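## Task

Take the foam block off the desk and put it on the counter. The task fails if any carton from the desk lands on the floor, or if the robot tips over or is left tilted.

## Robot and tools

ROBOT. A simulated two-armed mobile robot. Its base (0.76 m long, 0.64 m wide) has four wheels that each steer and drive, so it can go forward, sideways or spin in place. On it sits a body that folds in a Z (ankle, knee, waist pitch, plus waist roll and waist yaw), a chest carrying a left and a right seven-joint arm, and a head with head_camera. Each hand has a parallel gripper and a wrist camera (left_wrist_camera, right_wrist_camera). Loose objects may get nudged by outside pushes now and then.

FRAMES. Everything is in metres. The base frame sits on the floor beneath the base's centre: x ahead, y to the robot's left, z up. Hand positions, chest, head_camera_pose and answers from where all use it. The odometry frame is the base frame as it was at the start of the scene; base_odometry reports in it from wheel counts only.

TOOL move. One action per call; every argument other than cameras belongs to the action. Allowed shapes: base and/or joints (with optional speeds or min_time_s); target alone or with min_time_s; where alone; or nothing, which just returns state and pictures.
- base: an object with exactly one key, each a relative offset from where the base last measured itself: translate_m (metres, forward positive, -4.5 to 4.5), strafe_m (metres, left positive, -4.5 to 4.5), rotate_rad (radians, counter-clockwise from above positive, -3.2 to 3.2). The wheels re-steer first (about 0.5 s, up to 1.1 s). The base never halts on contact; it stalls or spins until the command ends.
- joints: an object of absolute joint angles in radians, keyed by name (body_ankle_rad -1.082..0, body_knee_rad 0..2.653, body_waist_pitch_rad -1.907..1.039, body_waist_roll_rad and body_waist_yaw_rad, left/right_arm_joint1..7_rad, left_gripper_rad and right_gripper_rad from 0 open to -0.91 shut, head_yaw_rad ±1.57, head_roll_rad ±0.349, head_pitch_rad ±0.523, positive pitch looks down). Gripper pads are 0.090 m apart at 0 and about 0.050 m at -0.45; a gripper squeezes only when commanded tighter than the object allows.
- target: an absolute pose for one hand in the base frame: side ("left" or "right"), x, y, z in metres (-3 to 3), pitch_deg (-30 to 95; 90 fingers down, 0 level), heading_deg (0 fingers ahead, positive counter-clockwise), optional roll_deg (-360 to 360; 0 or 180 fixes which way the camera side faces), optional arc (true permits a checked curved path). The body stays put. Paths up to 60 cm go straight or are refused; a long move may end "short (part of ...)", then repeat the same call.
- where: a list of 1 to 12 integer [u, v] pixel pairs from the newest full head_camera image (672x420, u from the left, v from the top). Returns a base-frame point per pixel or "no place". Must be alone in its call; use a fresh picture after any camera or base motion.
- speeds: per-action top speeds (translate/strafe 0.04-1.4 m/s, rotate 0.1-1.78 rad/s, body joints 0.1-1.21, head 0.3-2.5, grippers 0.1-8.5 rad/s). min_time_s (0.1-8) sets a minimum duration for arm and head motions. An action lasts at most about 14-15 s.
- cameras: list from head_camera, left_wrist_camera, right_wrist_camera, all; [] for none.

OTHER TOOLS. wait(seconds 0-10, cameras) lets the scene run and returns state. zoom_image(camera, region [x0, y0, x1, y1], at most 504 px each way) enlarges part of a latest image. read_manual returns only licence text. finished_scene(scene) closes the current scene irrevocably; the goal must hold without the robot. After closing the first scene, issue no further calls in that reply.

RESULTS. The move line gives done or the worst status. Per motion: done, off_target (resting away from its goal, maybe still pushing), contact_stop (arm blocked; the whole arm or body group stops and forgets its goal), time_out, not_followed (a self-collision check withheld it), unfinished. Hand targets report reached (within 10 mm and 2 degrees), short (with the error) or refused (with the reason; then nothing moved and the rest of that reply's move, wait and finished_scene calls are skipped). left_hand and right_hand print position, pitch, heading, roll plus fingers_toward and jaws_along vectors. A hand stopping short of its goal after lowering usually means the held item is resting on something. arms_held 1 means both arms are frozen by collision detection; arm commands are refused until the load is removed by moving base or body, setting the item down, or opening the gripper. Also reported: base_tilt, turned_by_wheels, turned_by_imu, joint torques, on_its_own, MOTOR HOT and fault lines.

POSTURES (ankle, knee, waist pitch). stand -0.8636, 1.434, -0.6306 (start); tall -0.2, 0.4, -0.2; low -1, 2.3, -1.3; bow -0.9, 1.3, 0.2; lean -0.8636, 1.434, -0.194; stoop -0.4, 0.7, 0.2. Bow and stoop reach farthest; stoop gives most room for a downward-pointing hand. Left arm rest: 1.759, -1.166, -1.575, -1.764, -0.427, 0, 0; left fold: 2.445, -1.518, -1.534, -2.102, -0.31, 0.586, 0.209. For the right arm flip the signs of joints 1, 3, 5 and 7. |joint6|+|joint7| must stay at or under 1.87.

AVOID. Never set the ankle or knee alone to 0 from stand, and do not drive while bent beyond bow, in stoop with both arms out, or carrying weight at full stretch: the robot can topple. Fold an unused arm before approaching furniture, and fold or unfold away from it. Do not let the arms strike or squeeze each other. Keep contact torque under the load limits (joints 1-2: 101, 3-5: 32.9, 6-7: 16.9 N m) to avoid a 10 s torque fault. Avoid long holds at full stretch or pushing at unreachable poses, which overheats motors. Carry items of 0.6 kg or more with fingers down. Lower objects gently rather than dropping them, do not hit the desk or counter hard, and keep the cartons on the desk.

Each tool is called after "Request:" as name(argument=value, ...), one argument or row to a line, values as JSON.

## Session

Request:
move(
  joints={"head_yaw_rad": 1.3},
  speeds={"head_yaw_rad": 2.5},
  cameras=["head_camera"],
)

Request:
move(
  joints={"head_yaw_rad": -1.3},
  speeds={"head_yaw_rad": 2.5},
  cameras=["head_camera"],
)

Scene clock: 1.07 s.
Joint torques (N m): left_arm=[-16.26 10.39 -5.75 -14.07 0.07 -2.54 0.05] | right_arm=[14.82 7.54 5.83 -14.45 0.12 -2.28 0.01]
move: done
base_odometry: x=+0.000 y=+0.000 heading=+0.000
turned_by_wheels: +0.000
turned_by_imu: +0.000
base_tilt: forward=+0.1 right=+0.8
base_status: not commanded
joint_positions: body_ankle_rad=-0.864 body_knee_rad=+1.434 body_waist_pitch_rad=-0.631 body_waist_roll_rad=+0.000 body_waist_yaw_rad=+0.000 left_arm_joint1_rad=+1.723 left_arm_joint2_rad=-1.172 left_arm_joint3_rad=-1.590 left_arm_joint4_rad=-1.792 left_arm_joint5_rad=-0.442 left_arm_joint6_rad=-0.013 left_arm_joint7_rad=+0.012 left_gripper_rad=+0.000 right_arm_joint1_rad=-1.808 right_arm_joint2_rad=-1.183 right_arm_joint3_rad=+1.531 right_arm_joint4_rad=-1.729 right_arm_joint5_rad=+0.421 right_arm_joint6_rad=+0.076 right_arm_joint7_rad=+0.011 right_gripper_rad=+0.000 head_yaw_rad=+1.300 head_roll_rad=+0.000 head_pitch_rad=+0.000
joint_status: all done
arms_held: 0
arms_held_load: -
chest: x=+0.0060 y=+0.0000 z=+1.1944 quat_wxyz=(+1.000, +0.000, -0.030, +0.000) (m; base frame)
head_camera_pose: x=-0.0290 y=+0.1036 z=+1.5580 quat_wxyz=(+0.557, -0.819, +0.081, -0.113) (m; base frame)
left_hand: x=+0.6100 y=+0.3243 z=+0.9900 quat_wxyz=(+0.037, +0.659, -0.005, +0.751) pitch_deg=-7.6 heading_deg=-3.2 roll_deg=+177.6 fingers_toward=(+0.99, -0.06, +0.13) jaws_along=(-0.06, -1.00, +0.04) (m; base frame)
right_hand: x=+0.5850 y=-0.2948 z=+0.8629 quat_wxyz=(+0.053, -0.748, -0.023, -0.661) pitch_deg=+6.9 heading_deg=+6.4 roll_deg=+182.8 fingers_toward=(+0.99, +0.11, -0.12) jaws_along=(+0.10, -0.99, -0.05) (m; base frame)
pictures: head_camera
camera_calibration:
head_camera: T_world_to_cam=[[0.961517, -0.258191, 0.0939268, -0.0917828], [-0.00731399, -0.365802, -0.930664, 1.4877], [0.274648, 0.894162, -0.353613, 0.466319], [0, 0, 0, 1]] pos_world=[-0.028942, 0.103539, 1.55806]

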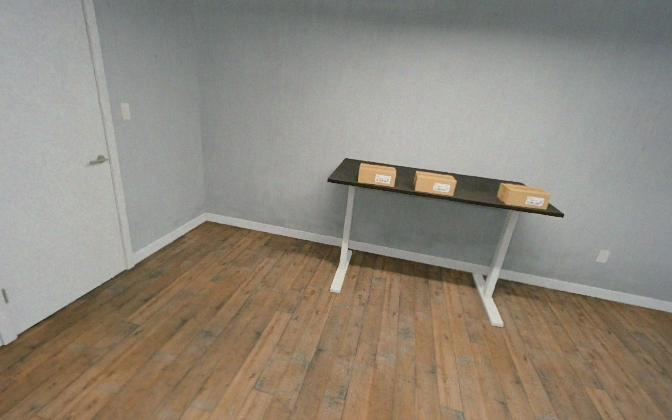

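Scene clock: 2.67 s.
Joint torques (N m): left_arm=[-16.38 10.24 -5.75 -14 0.1 -2.51 0.04] | right_arm=[14.25 6.63 5.74 -14.26 -0.01 -2.41 0.02]
move: done
base_odometry: x=+0.000 y=+0.000 heading=+0.000
turned_by_wheels: +0.000
turned_by_imu: +0.000
base_tilt: forward=+0.2 right=+0.9
base_status: not commanded
joint_positions: body_ankle_rad=-0.864 body_knee_rad=+1.434 body_waist_pitch_rad=-0.631 body_waist_roll_rad=+0.000 body_waist_yaw_rad=+0.000 left_arm_joint1_rad=+1.723 left_arm_joint2_rad=-1.172 left_arm_joint3_rad=-1.590 left_arm_joint4_rad=-1.792 left_arm_joint5_rad=-0.442 left_arm_joint6_rad=-0.013 left_arm_joint7_rad=+0.012 left_gripper_rad=+0.000 right_arm_joint1_rad=-1.808 right_arm_joint2_rad=-1.183 right_arm_joint3_rad=+1.531 right_arm_joint4_rad=-1.729 right_arm_joint5_rad=+0.421 right_arm_joint6_rad=+0.076 right_arm_joint7_rad=+0.011 right_gripper_rad=+0.000 head_yaw_rad=-1.300 head_roll_rad=+0.000 head_pitch_rad=+0.000
joint_status: all done
arms_held: 0
arms_held_load: -
chest: x=+0.0060 y=+0.0000 z=+1.1944 quat_wxyz=(+1.000, +0.000, -0.030, +0.000) (m; base frame)
head_camera_pose: x=+0.0243 y=-0.0888 z=+1.5613 quat_wxyz=(+0.088, -0.108, +0.816, -0.561) (m; base frame)
left_hand: x=+0.6100 y=+0.3243 z=+0.9900 quat_wxyz=(+0.037, +0.659, -0.005, +0.751) pitch_deg=-7.6 heading_deg=-3.2 roll_deg=+177.6 fingers_toward=(+0.99, -0.06, +0.13) jaws_along=(-0.06, -1.00, +0.04) (m; base frame)
right_hand: x=+0.5850 y=-0.2948 z=+0.8629 quat_wxyz=(+0.053, -0.748, -0.023, -0.661) pitch_deg=+6.9 heading_deg=+6.4 roll_deg=+182.8 fingers_toward=(+0.99, +0.11, -0.12) jaws_along=(+0.10, -0.99, -0.05) (m; base frame)
pictures: head_camera
camera_calibration:
head_camera: T_world_to_cam=[[-0.96093, -0.275893, -0.0222901, 0.0336155], [-0.0777202, 0.346233, -0.934924, 1.49228], [0.265656, -0.896664, -0.354148, 0.466878], [0, 0, 0, 1]] pos_world=[0.0242531, -0.0887684, 1.56126]

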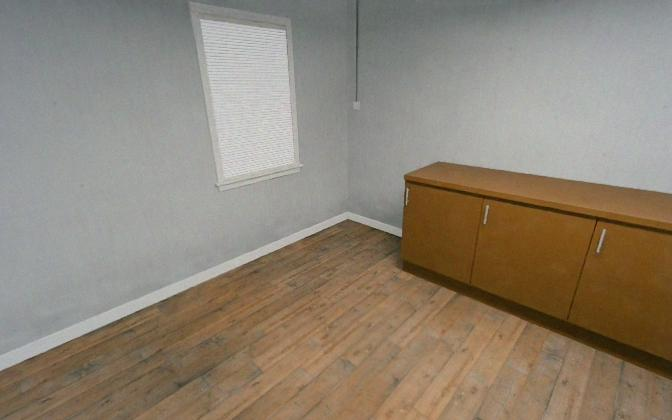

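Request:
move(
  where=[
    [450, 184],
    [580, 204],
    [655, 222],
    [520, 190],
  ],
)

Request:
move(
  joints={"head_yaw_rad": 0.0, "body_ankle_rad": -0.4, "body_knee_rad": 0.7, "body_waist_pitch_rad": 0.2, "left_arm_joint1_rad": 2.445, "left_arm_joint2_rad": -1.518, "left_arm_joint3_rad": -1.534, "left_arm_joint4_rad": -2.102, "left_arm_joint5_rad": -0.31, "left_arm_joint6_rad": 0.586, "left_arm_joint7_rad": 0.209},
  base={"rotate_rad": 1.0},
  speeds={"rotate_rad": 1.2, "head_yaw_rad": 2.5, "body_knee_rad": 0.6},
  cameras=["head_camera"],
)

Scene clock: 6.03 s.
Joint torques (N m): left_arm=[-16.5 10.22 -5.77 -13.99 0.24 -2.55 0.05] | right_arm=[14.4 7.77 5.8 -14.41 0.17 -2.34 0.02]
base_odometry: x=+0.000 y=+0.000 heading=+0.000
turned_by_wheels: +0.000
turned_by_imu: +0.000
base_tilt: forward=+0.2 right=+0.8
where, head_camera: pixel (450, 184): x -0.133, y -2.383, z +0.915; pixel (580, 204): x -0.808, y -2.088, z +0.923; pixel (655, 222): x -1.068, y -1.916, z +0.910; pixel (520, 190): x -0.550, y -2.290, z +0.927. By the robot's depth camera.
base_status: not commanded
joint_positions: body_ankle_rad=-0.864 body_knee_rad=+1.434 body_waist_pitch_rad=-0.631 body_waist_roll_rad=+0.000 body_waist_yaw_rad=+0.000 left_arm_joint1_rad=+1.723 left_arm_joint2_rad=-1.172 left_arm_joint3_rad=-1.590 left_arm_joint4_rad=-1.792 left_arm_joint5_rad=-0.442 left_arm_joint6_rad=-0.013 left_arm_joint7_rad=+0.012 left_gripper_rad=+0.000 right_arm_joint1_rad=-1.808 right_arm_joint2_rad=-1.183 right_arm_joint3_rad=+1.531 right_arm_joint4_rad=-1.729 right_arm_joint5_rad=+0.421 right_arm_joint6_rad=+0.076 right_arm_joint7_rad=+0.011 right_gripper_rad=+0.000 head_yaw_rad=-1.300 head_roll_rad=+0.000 head_pitch_rad=+0.000
joint_status: all done
arms_held: 0
arms_held_load: -
chest: x=+0.0060 y=+0.0000 z=+1.1944 quat_wxyz=(+1.000, +0.000, -0.030, +0.000) (m; base frame)
head_camera_pose: x=+0.0243 y=-0.0888 z=+1.5613 quat_wxyz=(+0.088, -0.108, +0.816, -0.561) (m; base frame)
left_hand: x=+0.6100 y=+0.3243 z=+0.9900 quat_wxyz=(+0.037, +0.659, -0.005, +0.751) pitch_deg=-7.6 heading_deg=-3.2 roll_deg=+177.6 fingers_toward=(+0.99, -0.06, +0.13) jaws_along=(-0.06, -1.00, +0.04) (m; base frame)
right_hand: x=+0.5850 y=-0.2948 z=+0.8629 quat_wxyz=(+0.053, -0.748, -0.023, -0.661) pitch_deg=+6.9 heading_deg=+6.4 roll_deg=+182.8 fingers_toward=(+0.99, +0.11, -0.12) jaws_along=(+0.10, -0.99, -0.05) (m; base frame)
pictures: none

Scene clock: 8.97 s.
Joint torques (N m): left_arm=[15.74 -0.4 0.48 -8.76 0.4 -0.08 0.34] | right_arm=[-3.05 5.8 4.04 -11.62 0.15 -1.91 0.17]
move: done
base_odometry: x=+0.000 y=+0.000 heading=+1.000
turned_by_wheels: +1.000
turned_by_imu: +0.993
base_tilt: forward=+0.0 right=+0.9
base_status: done
joint_positions: body_ankle_rad=-0.400 body_knee_rad=+0.700 body_waist_pitch_rad=+0.200 body_waist_roll_rad=+0.000 body_waist_yaw_rad=+0.000 left_arm_joint1_rad=+2.444 left_arm_joint2_rad=-1.515 left_arm_joint3_rad=-1.534 left_arm_joint4_rad=-2.101 left_arm_joint5_rad=-0.311 left_arm_joint6_rad=+0.585 left_arm_joint7_rad=+0.208 left_gripper_rad=+0.000 right_arm_joint1_rad=-1.805 right_arm_joint2_rad=-1.182 right_arm_joint3_rad=+1.530 right_arm_joint4_rad=-1.730 right_arm_joint5_rad=+0.421 right_arm_joint6_rad=+0.076 right_arm_joint7_rad=+0.011 right_gripper_rad=+0.000 head_yaw_rad=+0.000 head_roll_rad=+0.000 head_pitch_rad=+0.000
joint_status: all done
arms_held: 0
arms_held_load: -
chest: x=+0.2936 y=+0.0000 z=+1.2800 quat_wxyz=(+0.969, +0.000, +0.247, +0.000) (m; base frame)
head_camera_pose: x=+0.5448 y=+0.0278 z=+1.5588 quat_wxyz=(+0.234, -0.677, +0.653, -0.246) (m; base frame)
left_hand: x=+0.2441 y=+0.2406 z=+0.6617 quat_wxyz=(+0.006, +0.993, +0.100, +0.055) pitch_deg=+83.6 heading_deg=-0.1 roll_deg=+168.5 fingers_toward=(+0.11, +0.00, -0.99) jaws_along=(+0.20, -0.98, +0.02) (m; base frame)
right_hand: x=+0.6094 y=-0.2946 z=+0.6924 quat_wxyz=(+0.057, -0.901, -0.008, -0.430) pitch_deg=+38.6 heading_deg=+8.1 roll_deg=+187.1 fingers_toward=(+0.77, +0.11, -0.62) jaws_along=(+0.06, -0.99, -0.10) (m; base frame)
pictures: head_camera
camera_calibration:
head_camera: T_world_to_cam=[[0.0255734, -0.999309, 0.0269737, -0.0282541], [-0.769584, -0.0369015, -0.637478, 1.41403], [0.638033, -0.00445605, -0.769996, 0.852773], [0, 0, 0, 1]] pos_world=[0.544839, 0.0277453, 1.55881]

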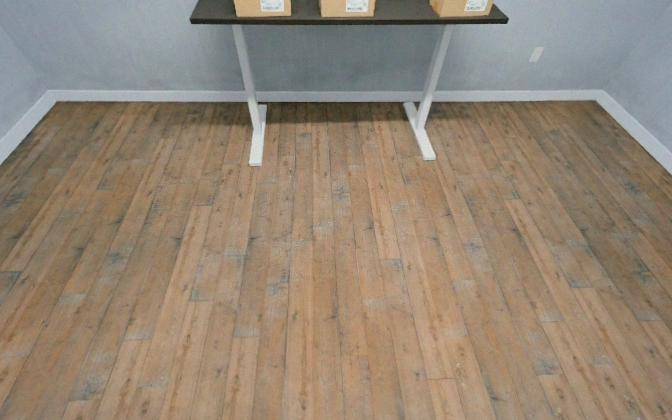

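Request:
move(
  where=[
    [215, 22],
    [480, 22],
  ],
)

Request:
move(
  joints={"head_pitch_rad": -0.3},
  cameras=["head_camera"],
)

Request:
move(
  target={"side": "right", "x": 0.78, "y": -0.03, "z": 1.0, "pitch_deg": 75, "heading_deg": 0, "roll_deg": 0, "arc": true},
)

Request:
move(
  target={"side": "right", "x": 0.78, "y": -0.03, "z": 1.16, "pitch_deg": 75, "heading_deg": 0, "roll_deg": 0},
)

Scene clock: 10.00 s.
Joint torques (N m): left_arm=[15.82 -0.52 0.49 -8.69 0.39 -0.08 0.27] | right_arm=[-2.52 5.72 4.11 -11.32 -0.09 -1.91 0.14]
base_odometry: x=+0.000 y=+0.000 heading=+1.000
turned_by_wheels: +0.000
turned_by_imu: +0.000
base_tilt: forward=+0.2 right=+0.8
where, head_camera: pixel (215, 22): x +2.128, y +0.603, z +0.958; pixel (480, 22): x +2.266, y -0.649, z +0.953. By the robot's depth camera.
base_status: done
joint_positions: body_ankle_rad=-0.400 body_knee_rad=+0.700 body_waist_pitch_rad=+0.200 body_waist_roll_rad=+0.000 body_waist_yaw_rad=+0.000 left_arm_joint1_rad=+2.444 left_arm_joint2_rad=-1.515 left_arm_joint3_rad=-1.534 left_arm_joint4_rad=-2.101 left_arm_joint5_rad=-0.311 left_arm_joint6_rad=+0.585 left_arm_joint7_rad=+0.208 left_gripper_rad=+0.000 right_arm_joint1_rad=-1.805 right_arm_joint2_rad=-1.182 right_arm_joint3_rad=+1.530 right_arm_joint4_rad=-1.730 right_arm_joint5_rad=+0.421 right_arm_joint6_rad=+0.076 right_arm_joint7_rad=+0.011 right_gripper_rad=+0.000 head_yaw_rad=+0.000 head_roll_rad=+0.000 head_pitch_rad=+0.000
joint_status: all done
arms_held: 0
arms_held_load: -
chest: x=+0.2936 y=+0.0000 z=+1.2800 quat_wxyz=(+0.969, +0.000, +0.247, +0.000) (m; base frame)
head_camera_pose: x=+0.5448 y=+0.0278 z=+1.5588 quat_wxyz=(+0.234, -0.677, +0.653, -0.246) (m; base frame)
left_hand: x=+0.2441 y=+0.2406 z=+0.6617 quat_wxyz=(+0.006, +0.993, +0.100, +0.055) pitch_deg=+83.6 heading_deg=-0.1 roll_deg=+168.5 fingers_toward=(+0.11, +0.00, -0.99) jaws_along=(+0.20, -0.98, +0.02) (m; base frame)
right_hand: x=+0.6094 y=-0.2946 z=+0.6924 quat_wxyz=(+0.057, -0.901, -0.008, -0.430) pitch_deg=+38.6 heading_deg=+8.1 roll_deg=+187.1 fingers_toward=(+0.77, +0.11, -0.62) jaws_along=(+0.06, -0.99, -0.10) (m; base frame)
pictures: none

Scene clock: 10.83 s.
Joint torques (N m): left_arm=[15.77 -0.69 0.55 -8.79 0.31 -0.12 0.32] | right_arm=[-2.68 5.41 4.22 -11.35 -0.31 -1.86 0.2]
move: done
base_odometry: x=+0.000 y=+0.000 heading=+1.000
turned_by_wheels: +0.000
turned_by_imu: +0.000
base_tilt: forward=+0.2 right=+0.9
base_status: not commanded
joint_positions: body_ankle_rad=-0.400 body_knee_rad=+0.700 body_waist_pitch_rad=+0.200 body_waist_roll_rad=+0.000 body_waist_yaw_rad=+0.000 left_arm_joint1_rad=+2.444 left_arm_joint2_rad=-1.515 left_arm_joint3_rad=-1.534 left_arm_joint4_rad=-2.101 left_arm_joint5_rad=-0.311 left_arm_joint6_rad=+0.585 left_arm_joint7_rad=+0.208 left_gripper_rad=+0.000 right_arm_joint1_rad=-1.805 right_arm_joint2_rad=-1.182 right_arm_joint3_rad=+1.530 right_arm_joint4_rad=-1.730 right_arm_joint5_rad=+0.421 right_arm_joint6_rad=+0.076 right_arm_joint7_rad=+0.011 right_gripper_rad=+0.000 head_yaw_rad=+0.000 head_roll_rad=+0.000 head_pitch_rad=-0.300
joint_status: all done
arms_held: 0
arms_held_load: -
chest: x=+0.2936 y=+0.0000 z=+1.2800 quat_wxyz=(+0.969, +0.000, +0.247, +0.000) (m; base frame)
head_camera_pose: x=+0.5246 y=+0.0278 z=+1.5970 quat_wxyz=(+0.329, -0.632, +0.611, -0.344) (m; base frame)
left_hand: x=+0.2441 y=+0.2406 z=+0.6617 quat_wxyz=(+0.006, +0.993, +0.100, +0.055) pitch_deg=+83.6 heading_deg=-0.1 roll_deg=+168.5 fingers_toward=(+0.11, +0.00, -0.99) jaws_along=(+0.20, -0.98, +0.02) (m; base frame)
right_hand: x=+0.6094 y=-0.2946 z=+0.6924 quat_wxyz=(+0.057, -0.901, -0.008, -0.430) pitch_deg=+38.6 heading_deg=+8.1 roll_deg=+187.1 fingers_toward=(+0.77, +0.11, -0.62) jaws_along=(+0.06, -0.99, -0.10) (m; base frame)
pictures: head_camera
camera_calibration:
head_camera: T_world_to_cam=[[0.0164788, -0.999313, 0.0331934, -0.0339289], [-0.54658, -0.0368018, -0.836598, 1.62381], [0.837245, -0.00435669, -0.546811, 0.434226], [0, 0, 0, 1]] pos_world=[0.524549, 0.0277454, 1.59705]

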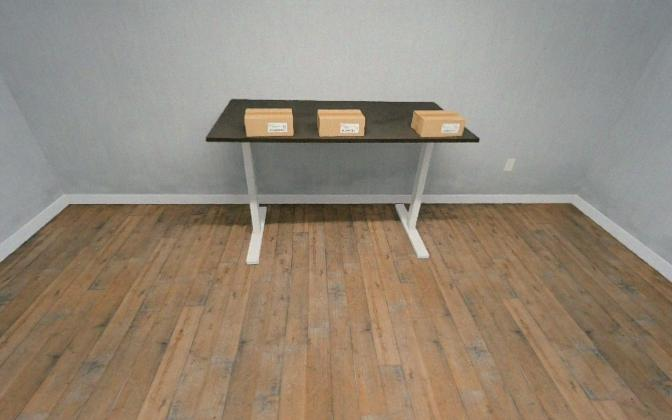

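Scene clock: 17.03 s.
Joint torques (N m): left_arm=[15.61 -0.09 0.68 -8.56 0.31 -0.14 0.29] | right_arm=[34.72 -0.47 13.14 1.3 -0.12 -0.35 -0.04]
move: done
base_odometry: x=+0.000 y=+0.000 heading=+1.000
turned_by_wheels: +0.000
turned_by_imu: -0.001
base_tilt: forward=+0.1 right=+0.8
base_status: not commanded
joint_positions: body_ankle_rad=-0.400 body_knee_rad=+0.700 body_waist_pitch_rad=+0.200 body_waist_roll_rad=+0.000 body_waist_yaw_rad=+0.000 left_arm_joint1_rad=+2.444 left_arm_joint2_rad=-1.516 left_arm_joint3_rad=-1.534 left_arm_joint4_rad=-2.101 left_arm_joint5_rad=-0.311 left_arm_joint6_rad=+0.585 left_arm_joint7_rad=+0.208 left_gripper_rad=+0.000 right_arm_joint1_rad=+0.568 right_arm_joint2_rad=-1.252 right_arm_joint3_rad=-0.059 right_arm_joint4_rad=-1.518 right_arm_joint5_rad=-0.223 right_arm_joint6_rad=-0.349 right_arm_joint7_rad=+1.436 right_gripper_rad=+0.000 head_yaw_rad=+0.000 head_roll_rad=+0.000 head_pitch_rad=-0.300
joint_status: not commanded
arms_held: 0
arms_held_load: -
chest: x=+0.2936 y=+0.0000 z=+1.2800 quat_wxyz=(+0.969, +0.000, +0.247, +0.000) (m; base frame)
head_camera_pose: x=+0.5246 y=+0.0277 z=+1.5970 quat_wxyz=(+0.329, -0.632, +0.611, -0.344) (m; base frame)
left_hand: x=+0.2441 y=+0.2404 z=+0.6617 quat_wxyz=(+0.006, +0.993, +0.100, +0.055) pitch_deg=+83.6 heading_deg=-0.1 roll_deg=+168.4 fingers_toward=(+0.11, +0.00, -0.99) jaws_along=(+0.20, -0.98, +0.02) (m; base frame)
right_hand: x=+0.7796 y=-0.0309 z=+0.9984 quat_wxyz=(-0.129, -0.001, -0.992, +0.000) pitch_deg=+75.2 heading_deg=+0.0 roll_deg=+0.2 fingers_toward=(+0.26, +0.00, -0.97) jaws_along=(+0.00, +1.00, +0.00) (m; base frame)
right_hand_status: reached (straight line, to end with the hand's camera side forward, planned for 5.7 s): 2 mm and 0.2 deg off.
pictures: none

Scene clock: 17.33 s.
Joint torques (N m): left_arm=[15.7 0.12 0.62 -8.7 0.34 -0.1 0.38] | right_arm=[34.57 -0.17 13.38 1.37 0.06 -0.18 -0.04]
move: refused
base_odometry: x=+0.000 y=+0.000 heading=+1.000
turned_by_wheels: +0.000
turned_by_imu: +0.000
base_tilt: forward=+0.3 right=+0.8
base_status: not commanded
joint_positions: body_ankle_rad=-0.400 body_knee_rad=+0.700 body_waist_pitch_rad=+0.200 body_waist_roll_rad=+0.000 body_waist_yaw_rad=+0.000 left_arm_joint1_rad=+2.444 left_arm_joint2_rad=-1.516 left_arm_joint3_rad=-1.534 left_arm_joint4_rad=-2.101 left_arm_joint5_rad=-0.311 left_arm_joint6_rad=+0.585 left_arm_joint7_rad=+0.208 left_gripper_rad=+0.000 right_arm_joint1_rad=+0.568 right_arm_joint2_rad=-1.252 right_arm_joint3_rad=-0.059 right_arm_joint4_rad=-1.518 right_arm_joint5_rad=-0.223 right_arm_joint6_rad=-0.349 right_arm_joint7_rad=+1.436 right_gripper_rad=+0.000 head_yaw_rad=+0.000 head_roll_rad=+0.000 head_pitch_rad=-0.300
joint_status: not commanded
arms_held: 0
arms_held_load: -
chest: x=+0.2936 y=+0.0000 z=+1.2800 quat_wxyz=(+0.969, +0.000, +0.247, +0.000) (m; base frame)
head_camera_pose: x=+0.5246 y=+0.0277 z=+1.5970 quat_wxyz=(+0.329, -0.632, +0.611, -0.344) (m; base frame)
left_hand: x=+0.2441 y=+0.2404 z=+0.6617 quat_wxyz=(+0.006, +0.993, +0.100, +0.055) pitch_deg=+83.6 heading_deg=-0.1 roll_deg=+168.4 fingers_toward=(+0.11, +0.00, -0.99) jaws_along=(+0.20, -0.98, +0.02) (m; base frame)
right_hand: x=+0.7796 y=-0.0309 z=+0.9984 quat_wxyz=(-0.129, -0.001, -0.992, +0.000) pitch_deg=+75.2 heading_deg=+0.0 roll_deg=+0.2 fingers_toward=(+0.26, +0.00, -0.97) jaws_along=(+0.00, +1.00, +0.00) (m; base frame)
right_hand_status: refused: the straight line brings the right wrist too near the stop that joints 6 and 7 share, 6% of the way. Nothing moved. A checked arc of 6.2 s passes: it swings the hand 57.9 cm off the straight line (up to 57.5 cm to the robot's right, 17.9 cm upward, 7.0 cm backward and 5.9 cm forward) and the elbow 37.1 cm from its place (up to 30.3 cm backward, 24.4 cm upward, 21.5 cm to the robot's right, 10.4 cm to the robot's left and 8.4 cm downward), to end with the hand's camera side forward. The same target with "arc": true plays it.
pictures: none

Request:
move(
  joints={"right_arm_joint1_rad": -1.685, "right_arm_joint2_rad": 1.564, "right_arm_joint3_rad": 2.31, "right_arm_joint4_rad": -1.354, "right_arm_joint5_rad": 0.584, "right_arm_joint6_rad": -0.683, "right_arm_joint7_rad": 1.008, "head_pitch_rad": 0.0},
  base={"translate_m": 0.7},
  cameras=["head_camera"],
)

Scene clock: 24.97 s.
Joint torques (N m): left_arm=[15.52 0.4 0.54 -7.91 0.35 -0.25 0.29] | right_arm=[26.76 -7.6 5.32 12.94 -0.08 0.03 -0.31]
move: done
base_odometry: x=+0.377 y=+0.590 heading=+1.002
turned_by_wheels: +0.002
turned_by_imu: +0.000
base_tilt: forward=+0.2 right=+0.8
base_status: done
joint_positions: body_ankle_rad=-0.400 body_knee_rad=+0.700 body_waist_pitch_rad=+0.200 body_waist_roll_rad=+0.000 body_waist_yaw_rad=+0.000 left_arm_joint1_rad=+2.444 left_arm_joint2_rad=-1.517 left_arm_joint3_rad=-1.534 left_arm_joint4_rad=-2.102 left_arm_joint5_rad=-0.311 left_arm_joint6_rad=+0.586 left_arm_joint7_rad=+0.208 left_gripper_rad=+0.000 right_arm_joint1_rad=-1.684 right_arm_joint2_rad=+1.564 right_arm_joint3_rad=+2.309 right_arm_joint4_rad=-1.355 right_arm_joint5_rad=+0.583 right_arm_joint6_rad=-0.682 right_arm_joint7_rad=+1.009 right_gripper_rad=+0.000 head_yaw_rad=+0.000 head_roll_rad=+0.000 head_pitch_rad=+0.000
joint_status: all done
arms_held: 0
arms_held_load: -
chest: x=+0.2936 y=+0.0000 z=+1.2800 quat_wxyz=(+0.969, +0.000, +0.248, +0.000) (m; base frame)
head_camera_pose: x=+0.5449 y=+0.0277 z=+1.5588 quat_wxyz=(+0.234, -0.677, +0.653, -0.246) (m; base frame)
left_hand: x=+0.2442 y=+0.2402 z=+0.6620 quat_wxyz=(+0.006, +0.993, +0.100, +0.055) pitch_deg=+83.6 heading_deg=-0.2 roll_deg=+168.3 fingers_toward=(+0.11, +0.00, -0.99) jaws_along=(+0.20, -0.98, +0.02) (m; base frame)
right_hand: x=+0.7804 y=-0.0305 z=+1.1592 quat_wxyz=(-0.131, +0.000, -0.991, +0.001) pitch_deg=+75.0 heading_deg=-0.4 roll_deg=-0.3 fingers_toward=(+0.26, +0.00, -0.97) jaws_along=(+0.00, +1.00, +0.00) (m; base frame)
pictures: head_camera
camera_calibration:
head_camera: T_world_to_cam=[[0.0252729, -0.999319, 0.0268682, -0.0280254], [-0.769455, -0.0366038, -0.637652, 1.41422], [0.638201, -0.00455858, -0.769856, 0.852467], [0, 0, 0, 1]] pos_world=[0.54484, 0.0276455, 1.55881]

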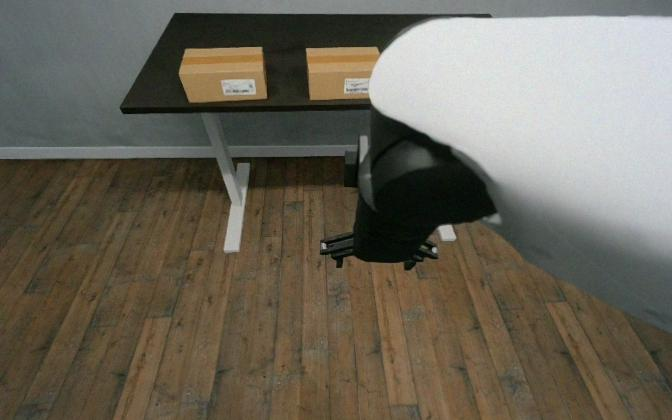

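Request:
move(
  base={"rotate_rad": 0.1},
)

Request:
move(
  base={"translate_m": 0.98},
  cameras=["head_camera", "right_wrist_camera"],
)

Scene clock: 27.13 s.
Joint torques (N m): left_arm=[15.54 0.65 0.5 -7.88 0.22 -0.22 0.22] | right_arm=[27.99 -9.58 4.91 12.61 -0.22 0.13 -0.17]
move: done
base_odometry: x=+0.376 y=+0.590 heading=+1.101
turned_by_wheels: +0.100
turned_by_imu: +0.099
base_tilt: forward=+0.3 right=+0.9
base_status: done
joint_positions: body_ankle_rad=-0.400 body_knee_rad=+0.700 body_waist_pitch_rad=+0.200 body_waist_roll_rad=+0.000 body_waist_yaw_rad=+0.000 left_arm_joint1_rad=+2.444 left_arm_joint2_rad=-1.517 left_arm_joint3_rad=-1.534 left_arm_joint4_rad=-2.102 left_arm_joint5_rad=-0.311 left_arm_joint6_rad=+0.586 left_arm_joint7_rad=+0.208 left_gripper_rad=+0.000 right_arm_joint1_rad=-1.685 right_arm_joint2_rad=+1.566 right_arm_joint3_rad=+2.310 right_arm_joint4_rad=-1.354 right_arm_joint5_rad=+0.583 right_arm_joint6_rad=-0.682 right_arm_joint7_rad=+1.008 right_gripper_rad=+0.000 head_yaw_rad=+0.000 head_roll_rad=+0.000 head_pitch_rad=+0.000
joint_status: not commanded
arms_held: 0
arms_held_load: -
chest: x=+0.2936 y=+0.0001 z=+1.2800 quat_wxyz=(+0.969, +0.000, +0.248, +0.000) (m; base frame)
head_camera_pose: x=+0.5449 y=+0.0278 z=+1.5588 quat_wxyz=(+0.234, -0.677, +0.653, -0.246) (m; base frame)
left_hand: x=+0.2442 y=+0.2403 z=+0.6620 quat_wxyz=(+0.006, +0.993, +0.100, +0.055) pitch_deg=+83.6 heading_deg=-0.1 roll_deg=+168.3 fingers_toward=(+0.11, +0.00, -0.99) jaws_along=(+0.20, -0.98, +0.02) (m; base frame)
right_hand: x=+0.7799 y=-0.0293 z=+1.1587 quat_wxyz=(-0.130, +0.001, -0.991, +0.001) pitch_deg=+75.0 heading_deg=-0.3 roll_deg=-0.4 fingers_toward=(+0.26, +0.00, -0.97) jaws_along=(+0.00, +1.00, +0.00) (m; base frame)
pictures: none

Scene clock: 31.67 s.
Joint torques (N m): left_arm=[15.7 0.49 0.38 -7.73 0.29 -0.16 0.31] | right_arm=[28.89 -8.53 5.16 12.38 -0.12 0.05 -0.1]
move: done
base_odometry: x=+0.817 y=+1.465 heading=+1.103
turned_by_wheels: +0.001
turned_by_imu: +0.000
base_tilt: forward=+0.3 right=+0.9
base_status: done
joint_positions: body_ankle_rad=-0.400 body_knee_rad=+0.700 body_waist_pitch_rad=+0.200 body_waist_roll_rad=+0.000 body_waist_yaw_rad=+0.000 left_arm_joint1_rad=+2.444 left_arm_joint2_rad=-1.517 left_arm_joint3_rad=-1.534 left_arm_joint4_rad=-2.102 left_arm_joint5_rad=-0.311 left_arm_joint6_rad=+0.586 left_arm_joint7_rad=+0.208 left_gripper_rad=+0.000 right_arm_joint1_rad=-1.687 right_arm_joint2_rad=+1.565 right_arm_joint3_rad=+2.310 right_arm_joint4_rad=-1.354 right_arm_joint5_rad=+0.583 right_arm_joint6_rad=-0.683 right_arm_joint7_rad=+1.008 right_gripper_rad=+0.000 head_yaw_rad=+0.000 head_roll_rad=+0.000 head_pitch_rad=+0.000
joint_status: not commanded
arms_held: 0
arms_held_load: -
chest: x=+0.2937 y=+0.0001 z=+1.2800 quat_wxyz=(+0.969, +0.000, +0.248, +0.000) (m; base frame)
head_camera_pose: x=+0.5450 y=+0.0278 z=+1.5587 quat_wxyz=(+0.234, -0.677, +0.653, -0.246) (m; base frame)
left_hand: x=+0.2445 y=+0.2403 z=+0.6620 quat_wxyz=(+0.006, +0.993, +0.100, +0.056) pitch_deg=+83.6 heading_deg=-0.2 roll_deg=+168.3 fingers_toward=(+0.11, +0.00, -0.99) jaws_along=(+0.20, -0.98, +0.02) (m; base frame)
right_hand: x=+0.7799 y=-0.0296 z=+1.1578 quat_wxyz=(-0.130, +0.001, -0.992, +0.001) pitch_deg=+75.1 heading_deg=-0.2 roll_deg=-0.3 fingers_toward=(+0.26, +0.00, -0.97) jaws_along=(+0.00, +1.00, +0.00) (m; base frame)
pictures: head_camera, right_wrist_camera
camera_calibration:
head_camera: T_world_to_cam=[[0.0253715, -0.999312, 0.0270637, -0.0282842], [-0.769631, -0.0368032, -0.637427, 1.41399], [0.637984, -0.00465661, -0.770035, 0.852727], [0, 0, 0, 1]] pos_world=[0.544939, 0.0277453, 1.55871]
right_wrist_camera: T_world_to_cam=[[0.0177248, -0.999683, 0.0178573, -0.0689895], [-0.95972, -0.0120021, 0.280701, 0.429685], [-0.280398, -0.0221134, -0.959629, 1.46735], [0, 0, 0, 1]] pos_world=[0.825042, -0.0313625, 1.28873]

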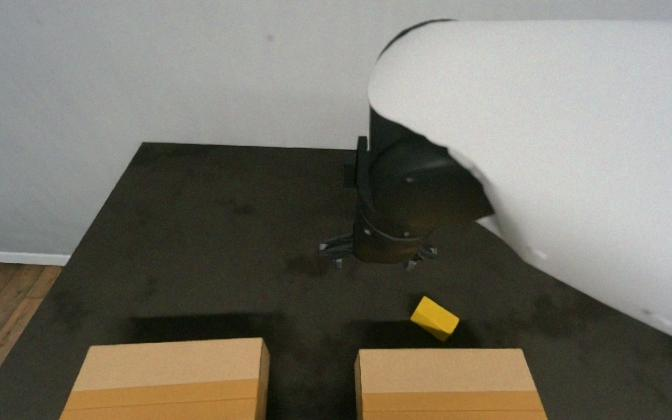

